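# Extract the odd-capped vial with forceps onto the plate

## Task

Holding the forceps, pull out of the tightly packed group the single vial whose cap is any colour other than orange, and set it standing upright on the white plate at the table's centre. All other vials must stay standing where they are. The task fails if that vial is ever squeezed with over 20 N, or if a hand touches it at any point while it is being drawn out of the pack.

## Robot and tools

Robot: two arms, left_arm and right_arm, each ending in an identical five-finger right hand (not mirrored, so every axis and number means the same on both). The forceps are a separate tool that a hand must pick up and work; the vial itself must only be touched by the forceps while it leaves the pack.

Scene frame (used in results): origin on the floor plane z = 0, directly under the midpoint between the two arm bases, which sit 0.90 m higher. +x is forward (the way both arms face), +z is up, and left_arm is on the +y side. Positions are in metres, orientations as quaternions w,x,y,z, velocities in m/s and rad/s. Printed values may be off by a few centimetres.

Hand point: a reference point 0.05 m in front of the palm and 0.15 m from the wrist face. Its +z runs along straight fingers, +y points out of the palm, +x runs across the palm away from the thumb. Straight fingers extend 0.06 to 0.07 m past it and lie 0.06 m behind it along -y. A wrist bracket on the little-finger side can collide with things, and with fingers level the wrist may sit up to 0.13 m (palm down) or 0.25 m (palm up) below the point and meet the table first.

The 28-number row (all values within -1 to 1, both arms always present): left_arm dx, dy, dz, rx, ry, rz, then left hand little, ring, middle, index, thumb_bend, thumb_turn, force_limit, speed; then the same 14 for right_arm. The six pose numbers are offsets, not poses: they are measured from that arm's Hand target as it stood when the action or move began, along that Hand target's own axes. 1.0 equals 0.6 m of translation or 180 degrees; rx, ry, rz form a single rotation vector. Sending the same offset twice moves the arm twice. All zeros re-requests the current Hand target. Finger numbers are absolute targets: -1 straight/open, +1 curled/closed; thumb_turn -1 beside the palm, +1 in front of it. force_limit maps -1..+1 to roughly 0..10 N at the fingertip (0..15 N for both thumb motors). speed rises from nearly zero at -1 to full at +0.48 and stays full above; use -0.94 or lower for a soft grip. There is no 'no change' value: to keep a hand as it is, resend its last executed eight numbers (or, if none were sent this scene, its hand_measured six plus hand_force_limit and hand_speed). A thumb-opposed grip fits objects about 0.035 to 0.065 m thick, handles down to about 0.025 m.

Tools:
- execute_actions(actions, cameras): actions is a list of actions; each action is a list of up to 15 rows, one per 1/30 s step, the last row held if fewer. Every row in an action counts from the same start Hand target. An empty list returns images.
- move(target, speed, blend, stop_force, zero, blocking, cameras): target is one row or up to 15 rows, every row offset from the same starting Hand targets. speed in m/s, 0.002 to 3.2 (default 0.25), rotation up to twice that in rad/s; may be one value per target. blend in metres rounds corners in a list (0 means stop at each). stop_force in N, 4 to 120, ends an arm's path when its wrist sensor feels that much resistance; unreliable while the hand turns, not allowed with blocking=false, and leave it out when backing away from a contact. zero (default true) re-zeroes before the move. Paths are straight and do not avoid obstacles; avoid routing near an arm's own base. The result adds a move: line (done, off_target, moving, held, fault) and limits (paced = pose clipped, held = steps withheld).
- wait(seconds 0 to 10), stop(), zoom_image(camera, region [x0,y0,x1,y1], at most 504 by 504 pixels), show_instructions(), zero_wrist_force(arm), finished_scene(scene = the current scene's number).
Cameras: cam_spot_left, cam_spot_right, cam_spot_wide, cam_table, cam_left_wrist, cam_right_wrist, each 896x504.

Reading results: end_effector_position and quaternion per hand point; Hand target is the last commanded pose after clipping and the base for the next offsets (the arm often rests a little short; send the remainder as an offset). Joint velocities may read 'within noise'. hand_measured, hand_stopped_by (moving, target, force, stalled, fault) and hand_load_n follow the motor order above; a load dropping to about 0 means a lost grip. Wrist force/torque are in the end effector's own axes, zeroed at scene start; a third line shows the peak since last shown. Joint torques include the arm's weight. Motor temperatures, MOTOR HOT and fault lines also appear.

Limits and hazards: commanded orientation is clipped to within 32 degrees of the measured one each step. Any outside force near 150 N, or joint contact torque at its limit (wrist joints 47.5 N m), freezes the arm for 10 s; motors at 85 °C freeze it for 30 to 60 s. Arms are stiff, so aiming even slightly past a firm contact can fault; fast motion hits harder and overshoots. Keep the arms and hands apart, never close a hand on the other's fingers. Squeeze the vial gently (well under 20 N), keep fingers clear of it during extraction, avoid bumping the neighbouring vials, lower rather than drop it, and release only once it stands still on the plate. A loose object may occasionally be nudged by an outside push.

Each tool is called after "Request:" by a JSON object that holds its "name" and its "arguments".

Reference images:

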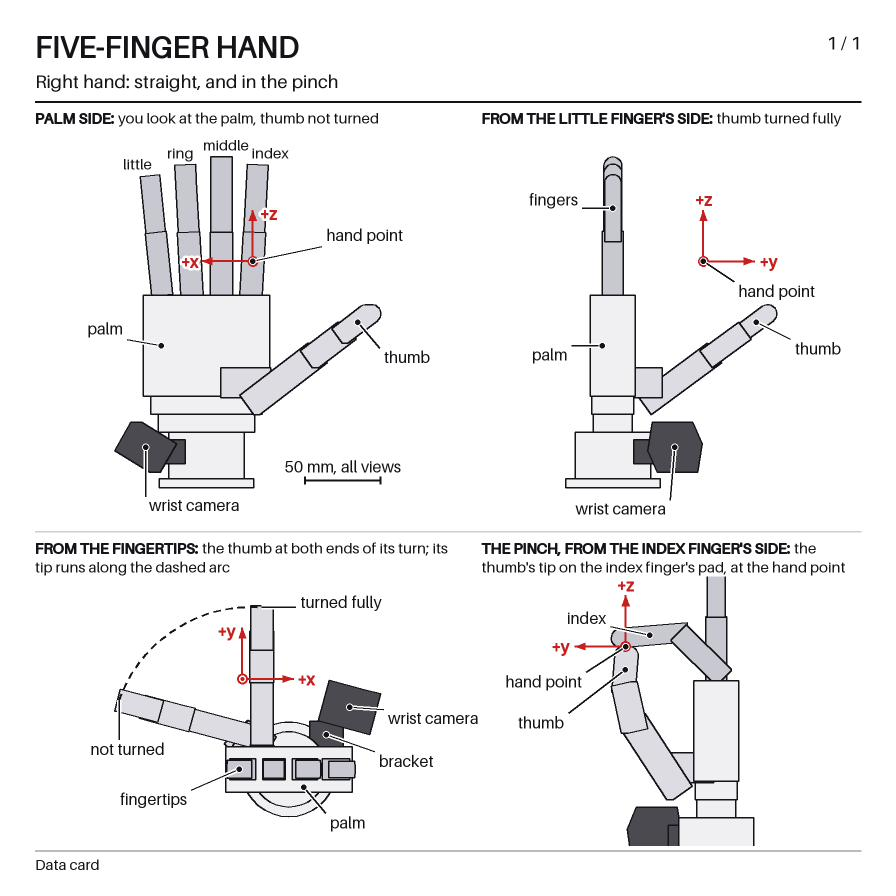

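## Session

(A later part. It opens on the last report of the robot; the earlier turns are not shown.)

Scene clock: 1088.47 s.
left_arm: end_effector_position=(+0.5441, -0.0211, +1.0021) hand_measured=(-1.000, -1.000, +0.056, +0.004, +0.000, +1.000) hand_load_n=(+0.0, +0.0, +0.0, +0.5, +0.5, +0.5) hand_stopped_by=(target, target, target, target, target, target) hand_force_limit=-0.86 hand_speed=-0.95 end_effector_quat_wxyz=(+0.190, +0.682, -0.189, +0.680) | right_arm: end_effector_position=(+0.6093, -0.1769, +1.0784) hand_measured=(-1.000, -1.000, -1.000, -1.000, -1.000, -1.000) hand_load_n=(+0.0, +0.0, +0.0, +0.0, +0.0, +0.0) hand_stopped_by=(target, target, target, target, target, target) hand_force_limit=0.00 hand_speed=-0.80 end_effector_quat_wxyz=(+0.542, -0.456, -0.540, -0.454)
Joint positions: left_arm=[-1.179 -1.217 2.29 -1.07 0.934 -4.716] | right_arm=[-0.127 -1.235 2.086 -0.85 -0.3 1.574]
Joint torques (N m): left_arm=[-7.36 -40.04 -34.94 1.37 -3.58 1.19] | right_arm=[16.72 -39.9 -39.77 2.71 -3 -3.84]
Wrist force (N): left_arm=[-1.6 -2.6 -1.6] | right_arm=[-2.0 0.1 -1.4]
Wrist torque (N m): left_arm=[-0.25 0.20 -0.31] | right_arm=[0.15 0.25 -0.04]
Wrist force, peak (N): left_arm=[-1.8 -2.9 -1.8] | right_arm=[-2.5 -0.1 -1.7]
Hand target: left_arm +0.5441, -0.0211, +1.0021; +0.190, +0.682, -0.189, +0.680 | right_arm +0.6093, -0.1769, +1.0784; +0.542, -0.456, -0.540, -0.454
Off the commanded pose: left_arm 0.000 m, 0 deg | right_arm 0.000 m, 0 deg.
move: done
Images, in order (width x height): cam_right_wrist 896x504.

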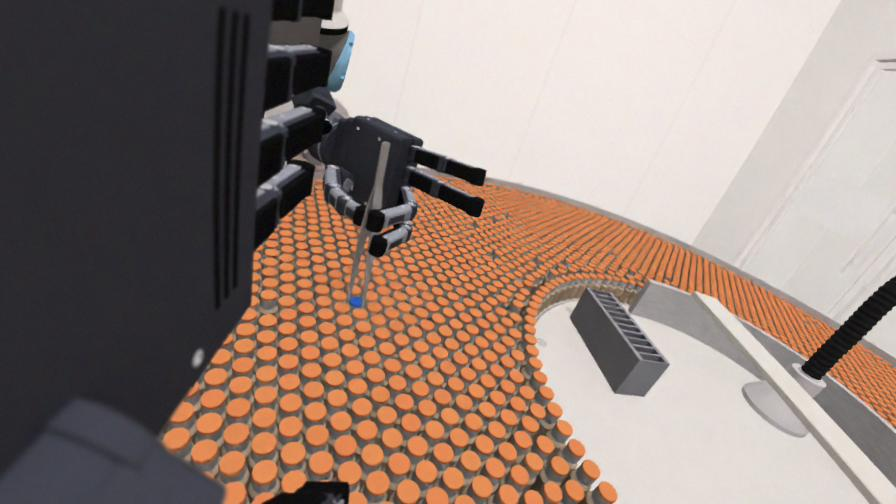

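Request:
{"name": "move", "arguments": {"target": [-0.0045,0,0.0002,0,0,0,-1,-1,0.056,0.004,0.0,1,-0.86,-0.95, 0,0,0,0,0,0,-1,-1,-1,-1,-1,-1,0,-0.8], "speed": 0.01, "stop_force": 4, "cameras": ["cam_right_wrist"]}}

Request:
{"name": "zoom_image", "arguments": {"camera": "cam_right_wrist", "region": [348, 290, 372, 314]}}

Request:
{"name": "move", "arguments": {"target": [0,0,0,0,0,0,-1,-1,0.056,0.004,0.0,1,-0.86,-0.95, 0,-0.2156,0.0204,-0.2222,0,0,-1,-1,-1,-1,-1,-1,0,-0.8], "speed": 0.12, "cameras": ["cam_right_wrist"]}}

Scene clock: 1101.73 s.
left_arm: end_effector_position=(+0.5442, -0.0211, +0.9994) hand_measured=(-1.000, -1.000, +0.056, +0.004, +0.000, +1.000) hand_load_n=(+0.0, +0.0, +0.0, +0.5, +0.5, +0.0) hand_stopped_by=(target, target, target, target, target, target) hand_force_limit=-0.86 hand_speed=-0.95 end_effector_quat_wxyz=(+0.190, +0.682, -0.189, +0.680) | right_arm: end_effector_position=(+0.6093, -0.1769, +1.0784) hand_measured=(-1.000, -1.000, -1.000, -1.000, -1.000, -1.000) hand_load_n=(+0.0, +0.0, +0.0, +0.0, +0.0, +0.0) hand_stopped_by=(target, target, target, target, target, target) hand_force_limit=0.00 hand_speed=-0.80 end_effector_quat_wxyz=(+0.542, -0.456, -0.540, -0.454)
Joint positions: left_arm=[-1.178 -1.212 2.29 -1.076 0.934 -4.716] | right_arm=[-0.127 -1.235 2.086 -0.85 -0.3 1.574]
Joint torques (N m): left_arm=[14.37 -40.91 -16.88 -4.36 2.5 -0.53] | right_arm=[11.43 -39.17 -38.95 2.43 -3.09 -4.03]
Wrist force (N): left_arm=[-1.4 -2.6 -1.6] | right_arm=[-1.9 0.2 -1.2]
Wrist torque (N m): left_arm=[-0.26 0.15 -0.30] | right_arm=[0.15 0.22 -0.04]
Wrist force, peak (N): left_arm=[-1.7 -2.9 -1.8] | right_arm=[-2.2 -0.4 -1.6]
Hand target: left_arm +0.5442, -0.0211, +0.9994; +0.190, +0.682, -0.189, +0.680 | right_arm +0.6093, -0.1769, +1.0784; +0.542, -0.456, -0.540, -0.454
Off the commanded pose: left_arm 0.000 m, 0 deg | right_arm 0.000 m, 0 deg.
move: done
Images, in order (width x height): cam_right_wrist 896x504.

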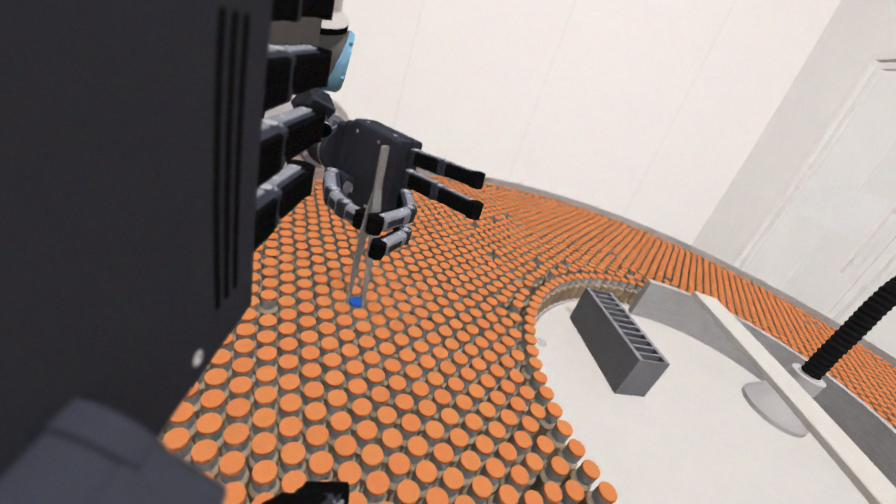

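Scaled by 21.000 from the camera's 896x504 image, which has a finer 1280x720 frame.

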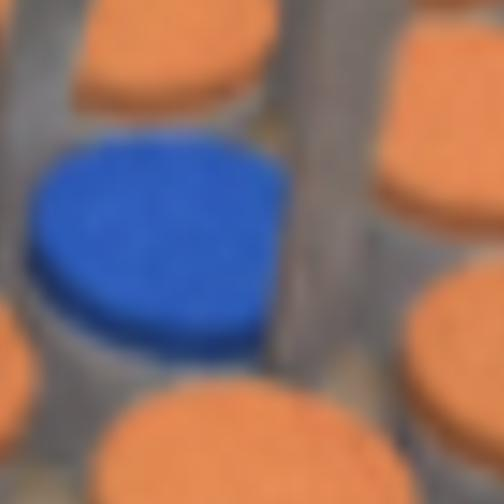

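Scene clock: 1105.30 s.
left_arm: end_effector_position=(+0.5442, -0.0211, +0.9994) hand_measured=(-1.000, -1.000, +0.056, +0.004, +0.000, +1.000) hand_load_n=(+0.0, +0.0, +0.5, +0.5, +0.5, +0.0) hand_stopped_by=(target, target, target, target, target, target) hand_force_limit=-0.86 hand_speed=-0.95 end_effector_quat_wxyz=(+0.190, +0.682, -0.189, +0.680) | right_arm: end_effector_position=(+0.4798, -0.1871, +1.0790) hand_measured=(-1.000, -1.000, -1.000, -1.000, -1.000, -1.000) hand_load_n=(+0.0, +0.0, +0.0, +0.0, +0.0, +0.0) hand_stopped_by=(target, target, target, target, target, target) hand_force_limit=0.00 hand_speed=-0.80 end_effector_quat_wxyz=(-0.354, +0.614, +0.352, +0.611)
Joint positions: left_arm=[-1.178 -1.212 2.29 -1.076 0.934 -4.716] | right_arm=[-0.042 -1.654 2.591 -0.931 0.483 1.569]
Joint torques (N m): left_arm=[14.49 -40.98 -17.23 -4.31 2.58 2.35] | right_arm=[17.92 -35.76 -14.93 0.8 2.92 2.69]
Wrist force (N): left_arm=[-1.6 -2.5 -1.7] | right_arm=[-1.7 -0.6 -1.4]
Wrist torque (N m): left_arm=[-0.24 0.18 -0.31] | right_arm=[-0.02 0.24 -0.25]
Wrist force, peak (N): left_arm=[-1.8 -2.8 -2.0] | right_arm=[-2.2 -0.7 -1.5]
Hand target: left_arm +0.5442, -0.0211, +0.9994; +0.190, +0.682, -0.189, +0.680 | right_arm +0.4798, -0.1871, +1.0790; -0.354, +0.614, +0.352, +0.611
Off the commanded pose: left_arm 0.000 m, 0 deg | right_arm 0.000 m, 0 deg.
move: done
Images, in order (width x height): cam_right_wrist 896x504.

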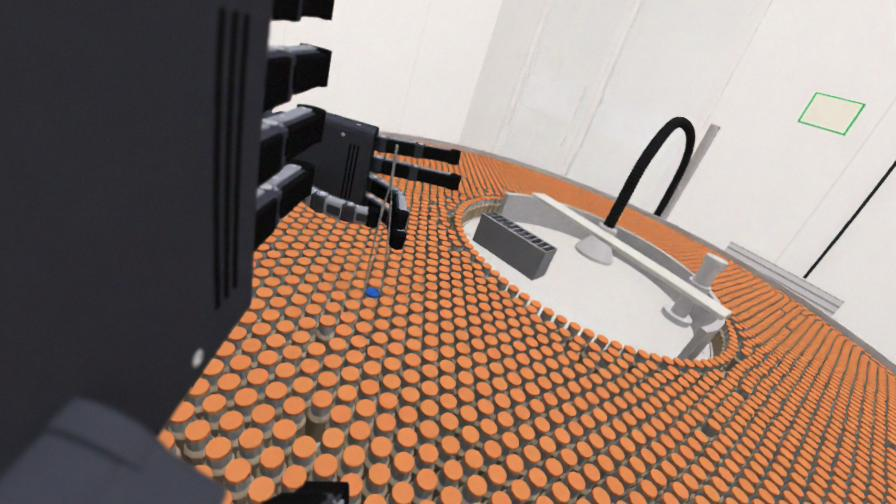

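Request:
{"name": "zoom_image", "arguments": {"camera": "cam_right_wrist", "region": [361, 278, 385, 302]}}

Scaled by 21.000 from the camera's 896x504 image, which has a finer 1280x720 frame.

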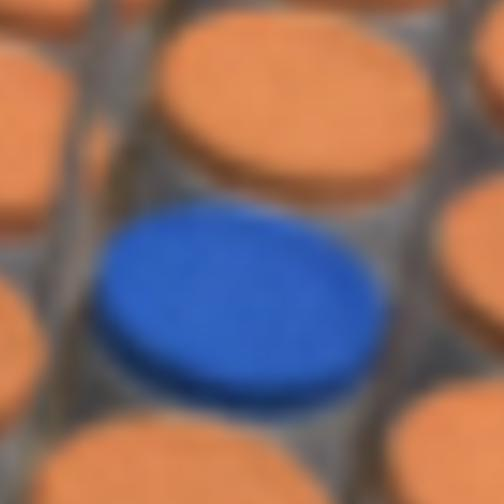

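Request:
{"name": "move", "arguments": {"target": [0,0,0.0008,0,0,0,-1,-1,0.056,0.004,0.0,1,-0.86,-0.95, 0,0,0,0,0,0,-1,-1,-1,-1,-1,-1,0,-0.8], "speed": 0.01, "stop_force": 4}}

Request:
{"name": "move", "arguments": {"target": [0,0,0,0,0,0,-1,-1,0.076,0.024,0.0,1,-0.6,-0.95, 0,0,0,0,0,0,-1,-1,-1,-1,-1,-1,0,-0.8], "speed": 0.05, "cameras": ["cam_right_wrist"]}}

Request:
{"name": "zoom_image", "arguments": {"camera": "cam_right_wrist", "region": [361, 278, 385, 302]}}

Scene clock: 1124.30 s.
left_arm: end_effector_position=(+0.5446, -0.0214, +0.9994) hand_measured=(-1.000, -1.000, +0.056, +0.004, +0.000, +1.000) hand_load_n=(+0.0, +0.0, +0.5, +0.5, +0.5, +0.0) hand_stopped_by=(target, target, target, target, target, target) hand_force_limit=-0.86 hand_speed=-0.95 end_effector_quat_wxyz=(+0.190, +0.682, -0.189, +0.680) | right_arm: end_effector_position=(+0.4798, -0.1871, +1.0790) hand_measured=(-1.000, -1.000, -1.000, -1.000, -1.000, -1.000) hand_load_n=(+0.0, +0.0, +0.0, +0.0, +0.0, +0.0) hand_stopped_by=(target, target, target, target, target, target) hand_force_limit=0.00 hand_speed=-0.80 end_effector_quat_wxyz=(-0.354, +0.614, +0.352, +0.611)
Joint positions: left_arm=[-1.178 -1.211 2.289 -1.075 0.935 -4.716] | right_arm=[-0.042 -1.654 2.591 -0.931 0.483 1.569]
Joint torques (N m): left_arm=[15.66 -41.04 -35.04 0.92 3.81 2.35] | right_arm=[16.91 -37.37 -15.42 0.76 2.81 2.3]
Wrist force (N): left_arm=[-1.7 -2.7 -1.5] | right_arm=[-1.5 -0.6 -1.3]
Wrist torque (N m): left_arm=[-0.28 0.21 -0.33] | right_arm=[-0.02 0.22 -0.24]
Wrist force, peak (N): left_arm=[-1.8 -2.9 -1.9] | right_arm=[-1.9 -0.7 -1.8]
Hand target: left_arm +0.5446, -0.0214, +0.9994; +0.190, +0.682, -0.189, +0.680 | right_arm +0.4798, -0.1871, +1.0790; -0.354, +0.614, +0.352, +0.611
Off the commanded pose: left_arm 0.000 m, 0 deg | right_arm 0.000 m, 0 deg.
move: done

Scene clock: 1124.80 s.
left_arm: end_effector_position=(+0.5446, -0.0214, +0.9994) hand_measured=(-1.000, -1.000, +0.074, +0.024, +0.000, +1.000) hand_load_n=(+0.0, +0.0, +3.0, +1.0, +1.0, +0.0) hand_stopped_by=(target, target, force, target, target, target) hand_force_limit=-0.60 hand_speed=-0.95 end_effector_quat_wxyz=(+0.190, +0.682, -0.189, +0.680) | right_arm: end_effector_position=(+0.4798, -0.1871, +1.0790) hand_measured=(-1.000, -1.000, -1.000, -1.000, -1.000, -1.000) hand_load_n=(+0.0, +0.0, +0.0, +0.0, +0.0, +0.0) hand_stopped_by=(target, target, target, target, target, target) hand_force_limit=0.00 hand_speed=-0.80 end_effector_quat_wxyz=(-0.354, +0.614, +0.352, +0.611)
Joint positions: left_arm=[-1.178 -1.211 2.289 -1.075 0.935 -4.716] | right_arm=[-0.042 -1.654 2.591 -0.931 0.483 1.569]
Joint torques (N m): left_arm=[13.72 -40.2 -34.56 1.09 3.9 2.37] | right_arm=[16.61 -37.26 -16.84 0.76 3.31 2.01]
Wrist force (N): left_arm=[-1.8 -2.7 -1.7] | right_arm=[-1.9 -0.3 -1.8]
Wrist torque (N m): left_arm=[-0.27 0.20 -0.32] | right_arm=[0.05 0.28 -0.25]
Wrist force, peak (N): left_arm=[-1.9 -2.6 -1.7] | right_arm=[-2.0 -0.5 -1.8]
Hand target: left_arm +0.5446, -0.0214, +0.9994; +0.190, +0.682, -0.189, +0.680 | right_arm +0.4798, -0.1871, +1.0790; -0.354, +0.614, +0.352, +0.611
Off the commanded pose: left_arm 0.000 m, 0 deg | right_arm 0.000 m, 0 deg.
move: done
Images, in order (width x height): cam_right_wrist 896x504.

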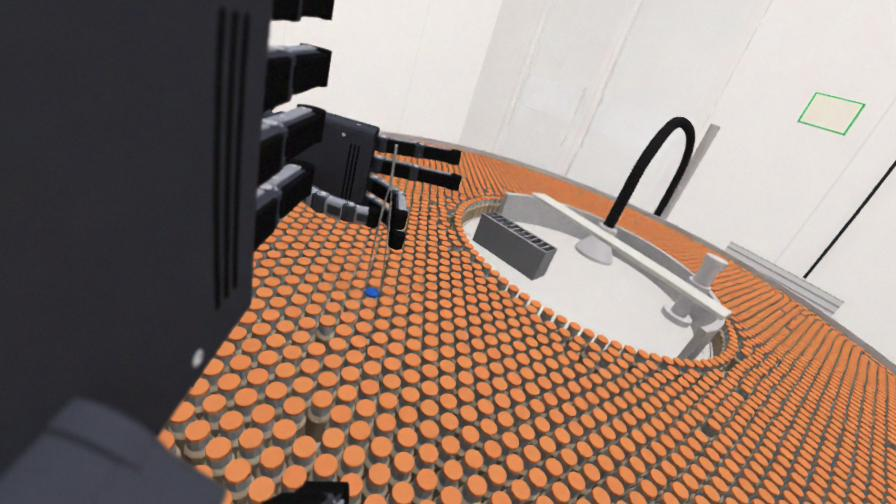

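Scaled by 21.000 from the camera's 896x504 image, which has a finer 1280x720 frame.

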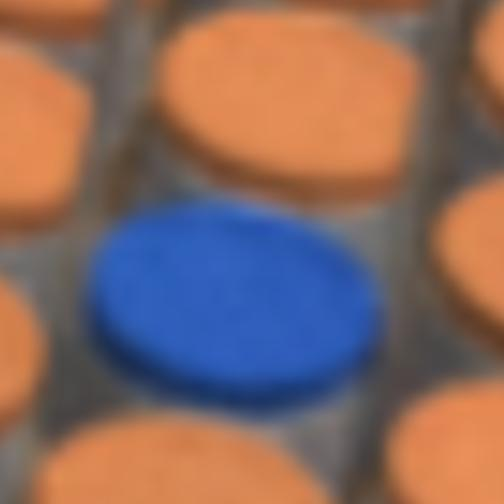

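Request:
{"name": "move", "arguments": {"target": [0,0,0,0,0,0,-1,-1,0.085,0.05,0.0,1,-0.3,-0.95, 0,0,0,0,0,0,-1,-1,-1,-1,-1,-1,0,-0.8], "speed": 0.05, "cameras": ["cam_right_wrist"]}}

Request:
{"name": "zoom_image", "arguments": {"camera": "cam_right_wrist", "region": [361, 278, 385, 302]}}

Scene clock: 1130.37 s.
left_arm: end_effector_position=(+0.5446, -0.0214, +0.9994) hand_measured=(-1.000, -1.000, +0.078, +0.036, +0.000, +1.000) hand_load_n=(+0.0, +0.0, +3.0, +4.0, +2.0, -0.5) hand_stopped_by=(target, target, force, force, target, target) hand_force_limit=-0.30 hand_speed=-0.95 end_effector_quat_wxyz=(+0.190, +0.682, -0.189, +0.680) | right_arm: end_effector_position=(+0.4798, -0.1871, +1.0790) hand_measured=(-1.000, -1.000, -1.000, -1.000, -1.000, -1.000) hand_load_n=(+0.0, +0.0, +0.0, +0.0, +0.0, +0.0) hand_stopped_by=(target, target, target, target, target, target) hand_force_limit=0.00 hand_speed=-0.80 end_effector_quat_wxyz=(-0.354, +0.614, +0.352, +0.611)
Joint positions: left_arm=[-1.178 -1.211 2.289 -1.075 0.935 -4.716] | right_arm=[-0.042 -1.654 2.591 -0.931 0.483 1.569]
Joint torques (N m): left_arm=[15.36 -40.42 -34.41 0.58 3.58 2.24] | right_arm=[18.15 -37.44 -18.71 0.88 2.97 0.52]
Wrist force (N): left_arm=[-1.8 -2.8 -1.4] | right_arm=[-1.5 -0.3 -1.5]
Wrist torque (N m): left_arm=[-0.28 0.20 -0.31] | right_arm=[0.04 0.23 -0.23]
Wrist force, peak (N): left_arm=[-1.7 -2.9 -1.8] | right_arm=[-2.2 -0.6 -1.8]
Hand target: left_arm +0.5446, -0.0214, +0.9994; +0.190, +0.682, -0.189, +0.680 | right_arm +0.4798, -0.1871, +1.0790; -0.354, +0.614, +0.352, +0.611
Off the commanded pose: left_arm 0.000 m, 0 deg | right_arm 0.000 m, 0 deg.
move: done
Images, in order (width x height): cam_right_wrist 896x504.

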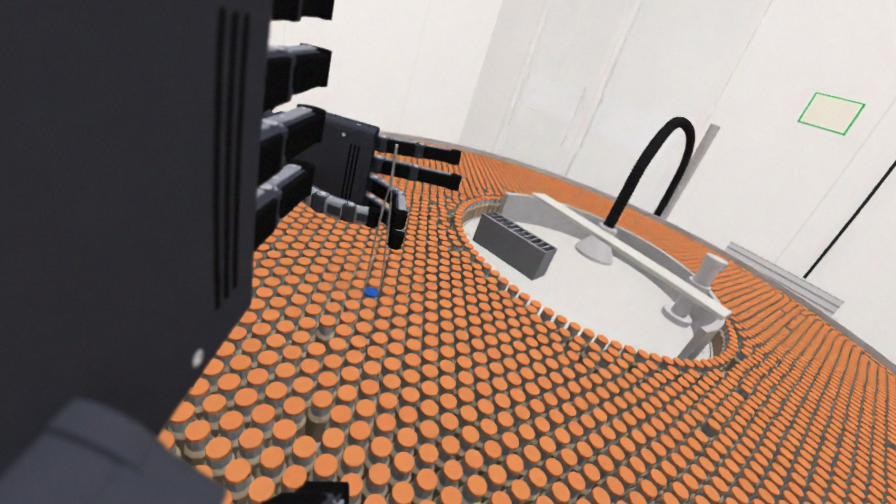

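Scaled by 21.000 from the camera's 896x504 image, which has a finer 1280x720 frame.

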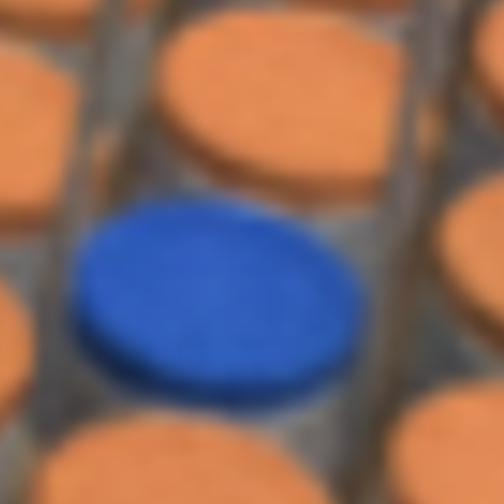

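Request:
{"name": "move", "arguments": {"target": [0.025,0,0,0,0,0,-1,-1,0.085,0.05,0.0,1,-0.3,-0.95, 0,0,0,0,0,0,-1,-1,-1,-1,-1,-1,0,-0.8], "speed": 0.015, "cameras": ["cam_right_wrist"]}}

Request:
{"name": "zoom_image", "arguments": {"camera": "cam_right_wrist", "region": [350, 260, 400, 310]}}

Scene clock: 1136.87 s.
left_arm: end_effector_position=(+0.5446, -0.0214, +1.0143) hand_measured=(-1.000, -1.000, +0.078, +0.036, +0.000, +1.000) hand_load_n=(+0.0, +0.0, +3.5, +3.5, +2.0, -0.5) hand_stopped_by=(target, target, force, force, target, target) hand_force_limit=-0.30 hand_speed=-0.95 end_effector_quat_wxyz=(+0.190, +0.682, -0.189, +0.680) | right_arm: end_effector_position=(+0.4798, -0.1871, +1.0790) hand_measured=(-1.000, -1.000, -1.000, -1.000, -1.000, -1.000) hand_load_n=(+0.5, +0.0, +0.0, +0.0, +0.0, +0.0) hand_stopped_by=(target, target, target, target, target, target) hand_force_limit=0.00 hand_speed=-0.80 end_effector_quat_wxyz=(-0.354, +0.614, +0.352, +0.611)
Joint positions: left_arm=[-1.178 -1.239 2.285 -1.043 0.935 -4.716] | right_arm=[-0.042 -1.654 2.591 -0.931 0.483 1.569]
Joint torques (N m): left_arm=[14.51 -64.64 -35.19 1.21 3.96 1.76] | right_arm=[15.8 -38.12 -23.12 0.87 3.19 -1.22]
Wrist force (N): left_arm=[-1.3 -2.4 -1.4] | right_arm=[-1.6 -0.4 -1.6]
Wrist torque (N m): left_arm=[-0.22 0.12 -0.27] | right_arm=[0.02 0.24 -0.23]
Wrist force, peak (N): left_arm=[-2.3 -3.0 -1.5] | right_arm=[-1.8 -0.6 -2.2]
Hand target: left_arm +0.5446, -0.0214, +1.0144; +0.190, +0.682, -0.189, +0.680 | right_arm +0.4798, -0.1871, +1.0790; -0.354, +0.614, +0.352, +0.611
Off the commanded pose: left_arm 0.000 m, 0 deg | right_arm 0.000 m, 0 deg.
move: done
Images, in order (width x height): cam_right_wrist 896x504.

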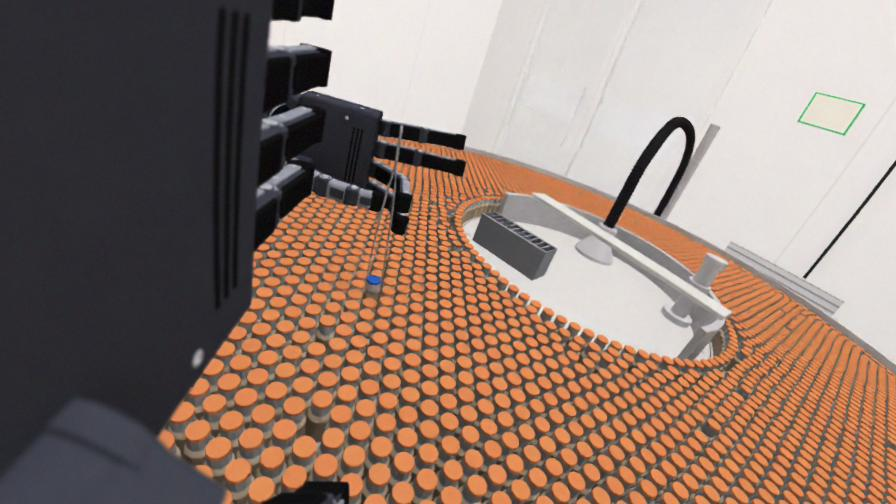

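Scaled by 10.080 from the camera's 896x504 image, which has a finer 1280x720 frame.

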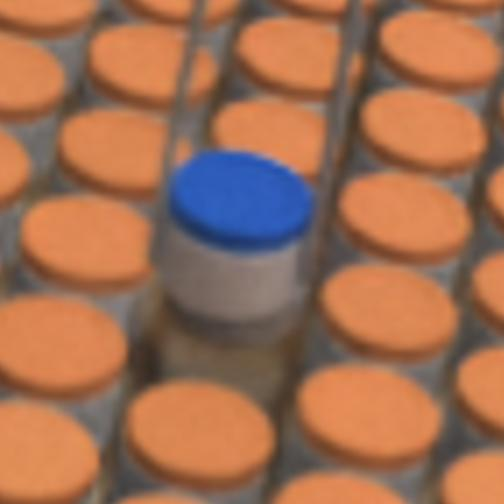

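Request:
{"name": "move", "arguments": {"target": [0.15,0,0,0,0,0,-1,-1,0.085,0.05,0.0,1,-0.3,-0.95, 0,0,0,0,0,0,-1,-1,-1,-1,-1,-1,0,-0.8], "speed": 0.04, "cameras": ["cam_right_wrist","cam_table"]}}

Request:
{"name": "zoom_image", "arguments": {"camera": "cam_right_wrist", "region": [330, 150, 430, 250]}}

Scene clock: 1143.90 s.
left_arm: end_effector_position=(+0.5449, -0.0213, +1.1043) hand_measured=(-1.000, -1.000, +0.078, +0.036, +0.000, +1.000) hand_load_n=(+0.0, +0.0, +3.5, +3.0, +2.0, -1.0) hand_stopped_by=(target, target, force, force, target, target) hand_force_limit=-0.30 hand_speed=-0.95 end_effector_quat_wxyz=(+0.190, +0.682, -0.189, +0.680) | right_arm: end_effector_position=(+0.4798, -0.1871, +1.0790) hand_measured=(-1.000, -1.000, -1.000, -1.000, -1.000, -1.000) hand_load_n=(+0.0, +0.0, +0.0, +0.5, +0.0, +0.0) hand_stopped_by=(target, target, target, target, target, target) hand_force_limit=0.00 hand_speed=-0.80 end_effector_quat_wxyz=(-0.354, +0.614, +0.352, +0.611)
Joint positions: left_arm=[-1.177 -1.394 2.241 -0.844 0.936 -4.716] | right_arm=[-0.042 -1.654 2.591 -0.931 0.483 1.569]
Joint torques (N m): left_arm=[12.88 -56.19 -43.38 1.19 3.82 -1.64] | right_arm=[17.68 -37.51 -26.65 0.83 2.95 -3.03]
Wrist force (N): left_arm=[-1.3 -2.2 -1.5] | right_arm=[-1.9 -0.4 -1.7]
Wrist torque (N m): left_arm=[-0.17 0.16 -0.27] | right_arm=[0.02 0.29 -0.26]
Wrist force, peak (N): left_arm=[-1.4 -2.9 -1.5] | right_arm=[-2.2 -0.4 -1.8]
Hand target: left_arm +0.5449, -0.0213, +1.1044; +0.190, +0.682, -0.189, +0.680 | right_arm +0.4798, -0.1871, +1.0790; -0.354, +0.614, +0.352, +0.611
Off the commanded pose: left_arm 0.000 m, 0 deg | right_arm 0.000 m, 0 deg.
move: done
Images, in order (width x height): cam_table 896x504, cam_right_wrist 896x504.

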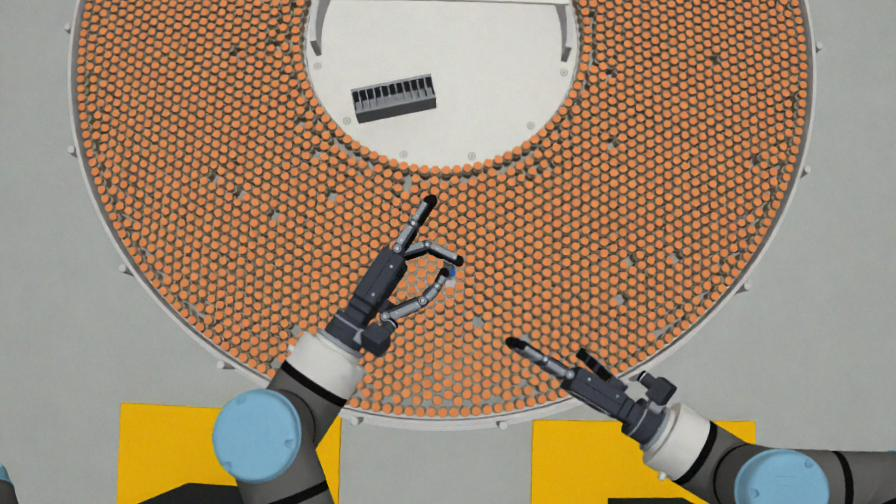

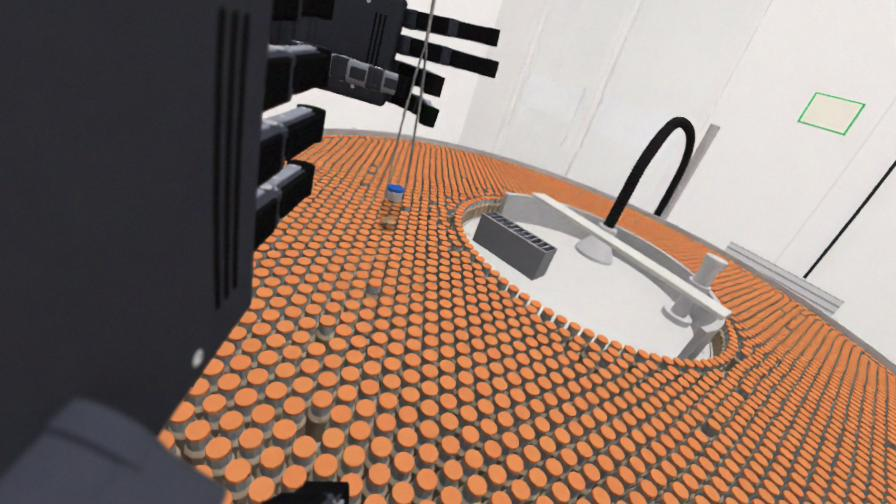

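Scaled by 5.040 from the camera's 896x504 image, which has a finer 1280x720 frame.

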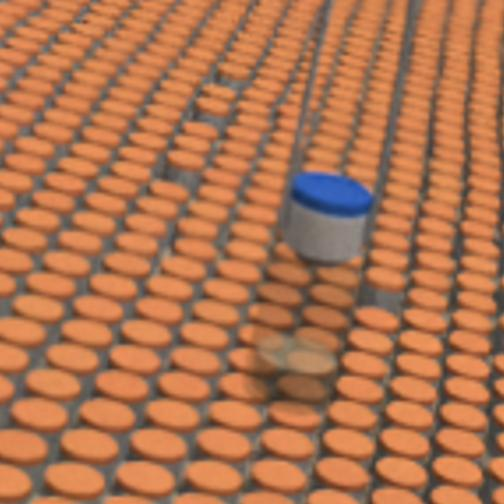

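Request:
{"name": "move", "arguments": {"target": [0,-0.1108,0.398,0,0,0,-1,-1,0.085,0.05,0.0,1,-0.3,-0.95, 0,0,0,0,0,0,-1,-1,-1,-1,-1,-1,0,-0.8], "speed": 0.12, "cameras": ["cam_right_wrist","cam_table","cam_spot_wide","cam_spot_right"]}}

Scene clock: 1166.10 s.
left_arm: end_effector_position=(+0.7836, -0.0875, +1.1038) hand_measured=(-1.000, -1.000, +0.078, +0.036, +0.000, +1.000) hand_load_n=(+0.0, +0.0, +3.0, +3.0, +1.5, -0.5) hand_stopped_by=(target, target, force, force, target, target) hand_force_limit=-0.30 hand_speed=-0.95 end_effector_quat_wxyz=(+0.190, +0.682, -0.189, +0.680) | right_arm: end_effector_position=(+0.4798, -0.1871, +1.0790) hand_measured=(-1.000, -1.000, -1.000, -1.000, -1.000, -1.000) hand_load_n=(+0.0, +0.0, +0.0, -0.5, +0.0, +0.0) hand_stopped_by=(target, target, target, target, target, target) hand_force_limit=0.00 hand_speed=-0.80 end_effector_quat_wxyz=(-0.354, +0.614, +0.352, +0.611)
Joint positions: left_arm=[-0.891 -1.094 1.798 -0.702 1.222 -4.715] | right_arm=[-0.042 -1.654 2.591 -0.931 0.483 1.569]
Joint torques (N m): left_arm=[16.18 -63.83 -49.67 0.75 3.98 -1.7] | right_arm=[16.78 -33.48 -30.89 0.82 3.03 -3.2]
Wrist force (N): left_arm=[-1.7 -2.8 -1.8] | right_arm=[-2.2 -0.6 -1.6]
Wrist torque (N m): left_arm=[-0.16 0.26 -0.39] | right_arm=[0.00 0.34 -0.28]
Wrist force, peak (N): left_arm=[-2.2 -2.8 -1.7] | right_arm=[-2.2 -0.5 -1.6]
Hand target: left_arm +0.7838, -0.0876, +1.1038; +0.190, +0.682, -0.189, +0.680 | right_arm +0.4798, -0.1871, +1.0790; -0.354, +0.614, +0.352, +0.611
Off the commanded pose: left_arm 0.000 m, 0 deg | right_arm 0.000 m, 0 deg.
move: done
Images, in order (width x height): cam_spot_right 896x504, cam_spot_wide 896x504, cam_table 896x504, cam_right_wrist 896x504.

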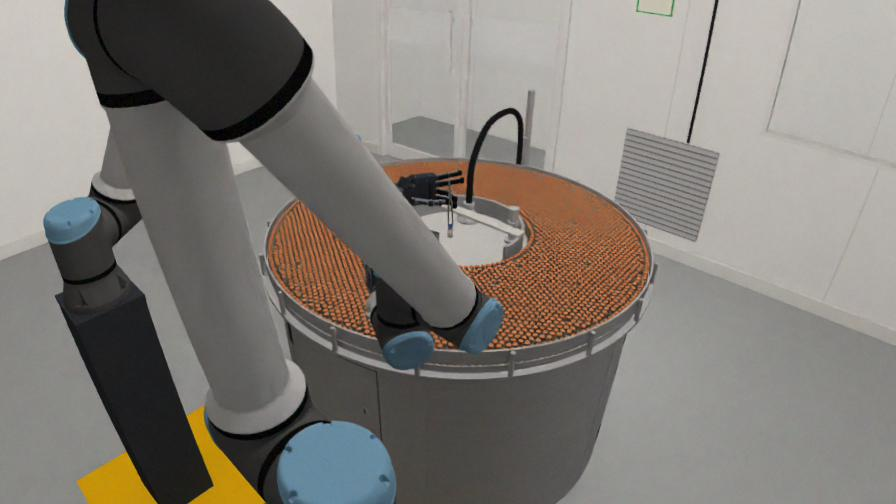

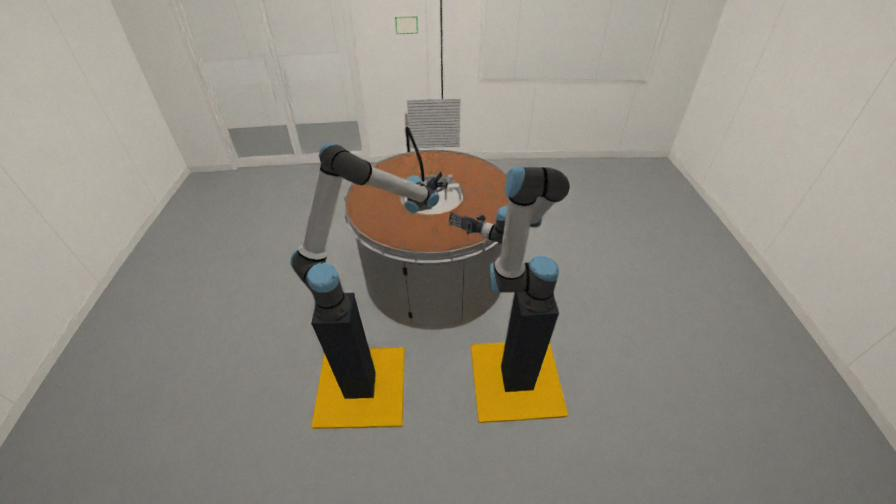

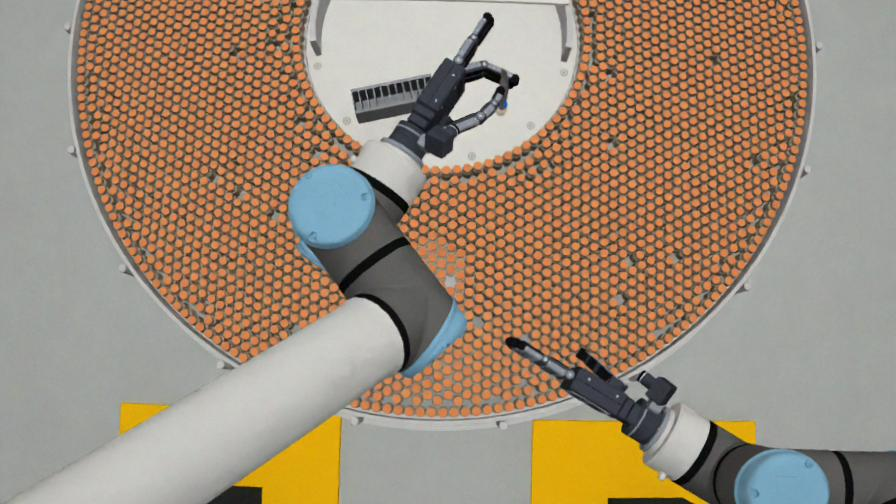

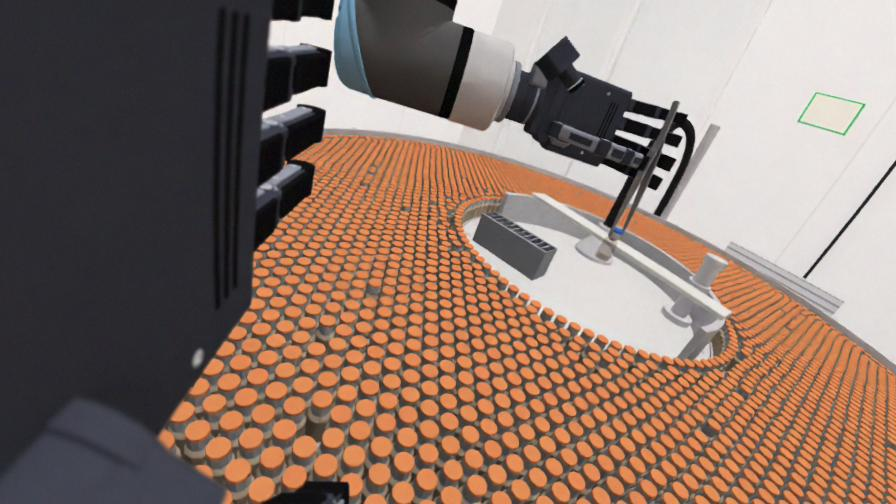

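Request:
{"name": "move", "arguments": {"target": [-0.1,0,0,0,0,0,-1,-1,0.085,0.05,0.0,1,-0.3,-0.95, 0,0.3918,0.1012,0,0,0,-1,-1,-1,-1,-1,-1,0,-0.8], "speed": 0.12, "cameras": ["cam_right_wrist","cam_table"]}}

Scene clock: 1192.87 s.
left_arm: end_effector_position=(+0.7836, -0.0876, +1.0438) hand_measured=(-1.000, -1.000, +0.078, +0.036, +0.000, +1.000) hand_load_n=(+0.0, +0.0, +3.5, +3.0, +2.0, -1.0) hand_stopped_by=(target, target, force, force, target, target) hand_force_limit=-0.30 hand_speed=-0.95 end_effector_quat_wxyz=(+0.190, +0.682, -0.189, +0.680) | right_arm: end_effector_position=(+0.7135, -0.2524, +1.0780) hand_measured=(-1.000, -1.000, -1.000, -1.000, -1.000, -1.000) hand_load_n=(+0.0, +0.0, +0.0, +0.5, +0.0, +0.0) hand_stopped_by=(target, target, target, target, target, target) hand_force_limit=0.00 hand_speed=-0.80 end_effector_quat_wxyz=(-0.354, +0.614, +0.352, +0.611)
Joint positions: left_arm=[-0.891 -1.025 1.823 -0.796 1.222 -4.715] | right_arm=[-0.15 -1.324 2.217 -0.886 0.376 1.568]
Joint torques (N m): left_arm=[-7.14 -64.48 -28.03 -4.69 -3.35 -1.32] | right_arm=[-22.02 -34.4 -38.57 1.12 -2.84 -3.33]
Wrist force (N): left_arm=[-1.7 -2.4 -1.7] | right_arm=[-1.9 -0.2 -1.3]
Wrist torque (N m): left_arm=[-0.11 0.31 -0.38] | right_arm=[0.11 0.24 -0.04]
Wrist force, peak (N): left_arm=[-1.9 -2.8 -1.7] | right_arm=[-1.7 -1.5 -1.7]
Hand target: left_arm +0.7836, -0.0876, +1.0438; +0.190, +0.682, -0.189, +0.680 | right_arm +0.7136, -0.2524, +1.0780; -0.354, +0.614, +0.352, +0.611
Off the commanded pose: left_arm 0.000 m, 0 deg | right_arm 0.000 m, 0 deg.
move: done
Images, in order (width x height): cam_table 896x504, cam_right_wrist 896x504.

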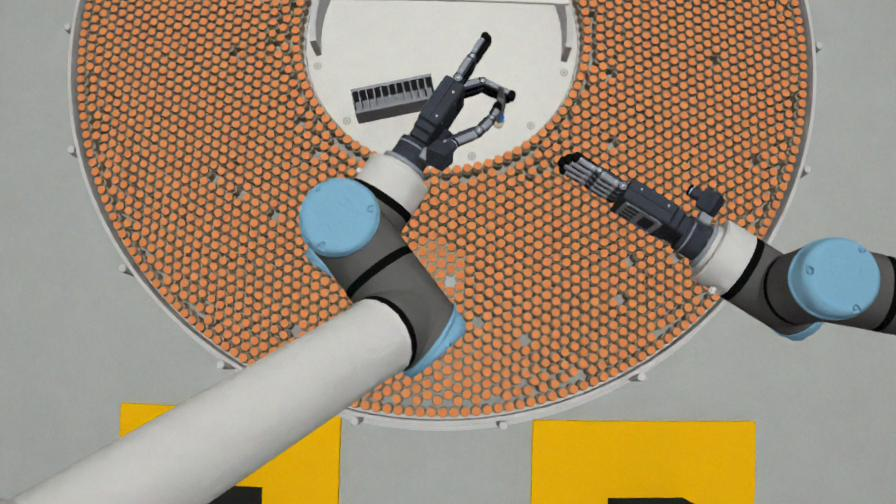

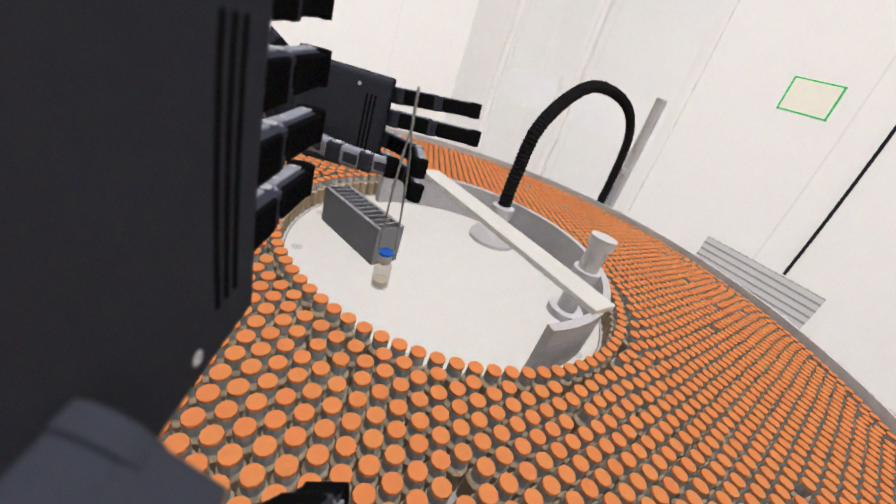

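Request:
{"name": "zoom_image", "arguments": {"camera": "cam_right_wrist", "region": [340, 215, 440, 315]}}

Scaled by 5.040 from the camera's 896x504 image, which has a finer 1280x720 frame.

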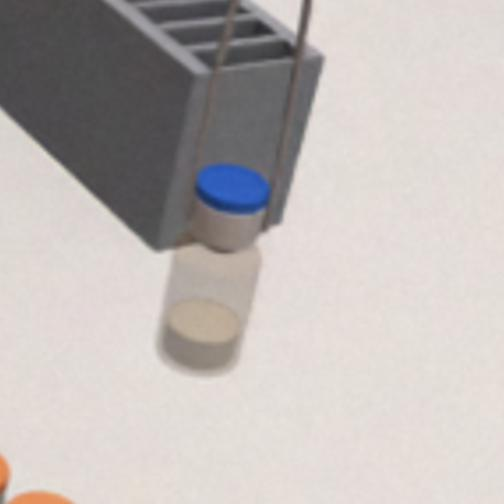

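Request:
{"name": "move", "arguments": {"target": [-0.06,0,0,0,0,0,-1,-1,0.085,0.05,0.0,1,-0.3,-0.95, 0,0,0,0,0,0,-1,-1,-1,-1,-1,-1,0,-0.8], "speed": 0.05, "stop_force": 6, "cameras": ["cam_right_wrist"]}}

Request:
{"name": "zoom_image", "arguments": {"camera": "cam_right_wrist", "region": [340, 235, 420, 315]}}

Scene clock: 1204.50 s.
left_arm: end_effector_position=(+0.7835, -0.0876, +1.0078) hand_measured=(-1.000, -1.000, +0.078, +0.036, +0.000, +1.000) hand_load_n=(+0.0, +0.0, +3.5, +3.0, +1.5, -1.0) hand_stopped_by=(target, target, force, force, target, target) hand_force_limit=-0.30 hand_speed=-0.95 end_effector_quat_wxyz=(+0.190, +0.682, -0.189, +0.680) | right_arm: end_effector_position=(+0.7136, -0.2524, +1.0780) hand_measured=(-1.000, -1.000, -1.000, -1.000, -1.000, -1.000) hand_load_n=(+0.0, +0.0, +0.0, +0.0, +0.0, +0.0) hand_stopped_by=(target, target, target, target, target, target) hand_force_limit=0.00 hand_speed=-0.80 end_effector_quat_wxyz=(-0.354, +0.614, +0.352, +0.611)
Joint positions: left_arm=[-0.892 -0.98 1.833 -0.851 1.221 -4.715] | right_arm=[-0.15 -1.324 2.217 -0.886 0.376 1.568]
Joint torques (N m): left_arm=[-8.9 -65.58 -25.55 -4.34 -3.69 -1.68] | right_arm=[-21.43 -31.3 -39.62 1.18 -2.82 -3.78]
Wrist force (N): left_arm=[-1.7 -2.5 -1.5] | right_arm=[-2.0 -0.5 -1.2]
Wrist torque (N m): left_arm=[-0.16 0.26 -0.39] | right_arm=[0.05 0.25 -0.06]
Wrist force, peak (N): left_arm=[-2.4 -2.6 -1.6] | right_arm=[-2.4 -0.2 -1.5]
Hand target: left_arm +0.7835, -0.0876, +1.0078; +0.190, +0.682, -0.189, +0.680 | right_arm +0.7136, -0.2524, +1.0780; -0.354, +0.614, +0.352, +0.611
Off the commanded pose: left_arm 0.000 m, 0 deg | right_arm 0.000 m, 0 deg.
move: done
Images, in order (width x height): cam_right_wrist 896x504.

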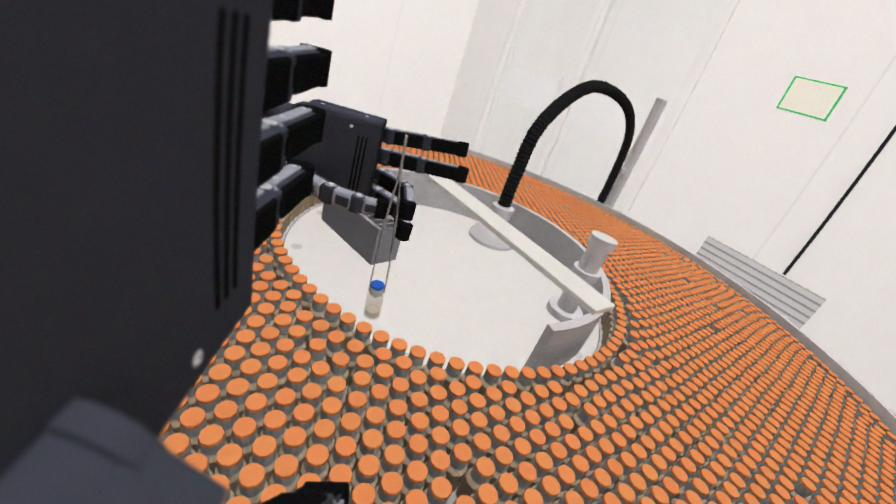

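Scaled by 6.300 from the camera's 896x504 image, which has a finer 1280x720 frame.

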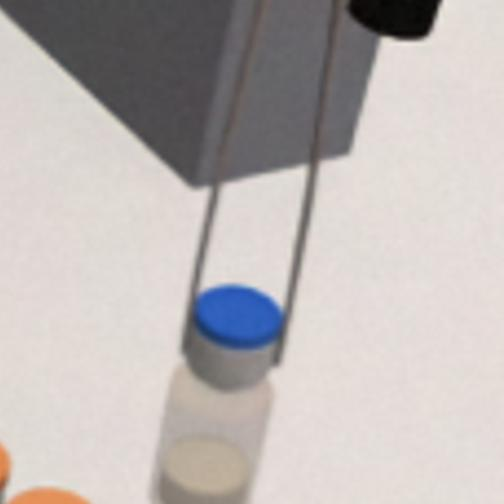

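Request:
{"name": "move", "arguments": {"target": [-0.025,0,0,0,0,0,-1,-1,0.085,0.05,0.0,1,-0.3,-0.95, 0,0,0,0,0,0,-1,-1,-1,-1,-1,-1,0,-0.8], "speed": 0.006, "stop_force": 4, "cameras": ["cam_right_wrist"]}}

Request:
{"name": "zoom_image", "arguments": {"camera": "cam_right_wrist", "region": [340, 255, 420, 335]}}

Scene clock: 1212.43 s.
left_arm: end_effector_position=(+0.7834, -0.0876, +0.9936) hand_measured=(-1.000, -1.000, +0.078, +0.036, +0.000, +1.000) hand_load_n=(+0.0, +0.0, +4.5, +4.0, +2.5, -1.5) hand_stopped_by=(target, target, force, force, target, target) hand_force_limit=-0.30 hand_speed=-0.95 end_effector_quat_wxyz=(+0.190, +0.682, -0.189, +0.680) | right_arm: end_effector_position=(+0.7136, -0.2524, +1.0780) hand_measured=(-1.000, -1.000, -1.000, -1.000, -1.000, -1.000) hand_load_n=(+0.0, +0.0, +0.0, +0.0, +0.0, +0.0) hand_stopped_by=(target, target, target, target, target, target) hand_force_limit=0.00 hand_speed=-0.80 end_effector_quat_wxyz=(-0.354, +0.614, +0.352, +0.611)
Joint positions: left_arm=[-0.892 -0.962 1.837 -0.872 1.221 -4.715] | right_arm=[-0.15 -1.324 2.217 -0.886 0.376 1.568]
Joint torques (N m): left_arm=[-5.75 -90.5 -40.74 0.86 -2.95 -1.66] | right_arm=[-19.6 -32.13 -39.59 1.04 -2.63 -3.22]
Wrist force (N): left_arm=[-0.9 -2.5 -1.2] | right_arm=[-1.8 0.0 -1.2]
Wrist torque (N m): left_arm=[-0.20 0.28 -0.41] | right_arm=[0.13 0.22 -0.04]
Wrist force, peak (N): left_arm=[2.8 -2.5 -0.8] | right_arm=[-2.4 -0.1 -1.4]
Hand target: left_arm +0.7834, -0.0876, +0.9937; +0.190, +0.682, -0.189, +0.680 (not the last commanded pose) | right_arm +0.7136, -0.2524, +1.0780; -0.354, +0.614, +0.352, +0.611
Off the commanded pose: left_arm 0.001 m, 0 deg | right_arm 0.000 m, 0 deg.
move: contact (left_arm)
Images, in order (width x height): cam_right_wrist 896x504.

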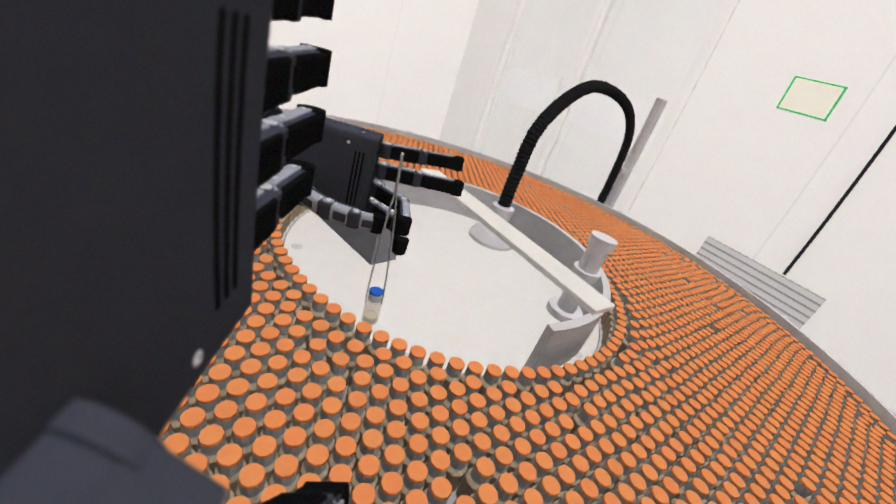

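Scaled by 6.300 from the camera's 896x504 image, which has a finer 1280x720 frame.

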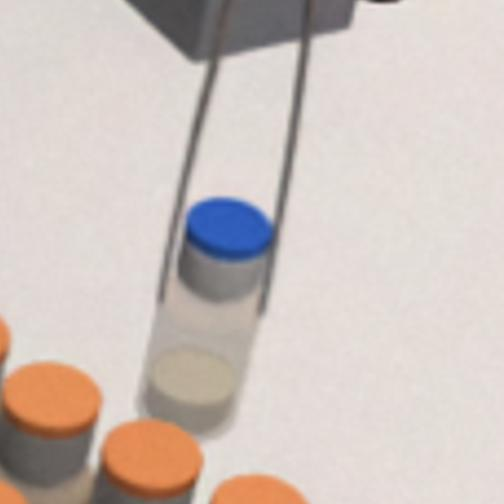

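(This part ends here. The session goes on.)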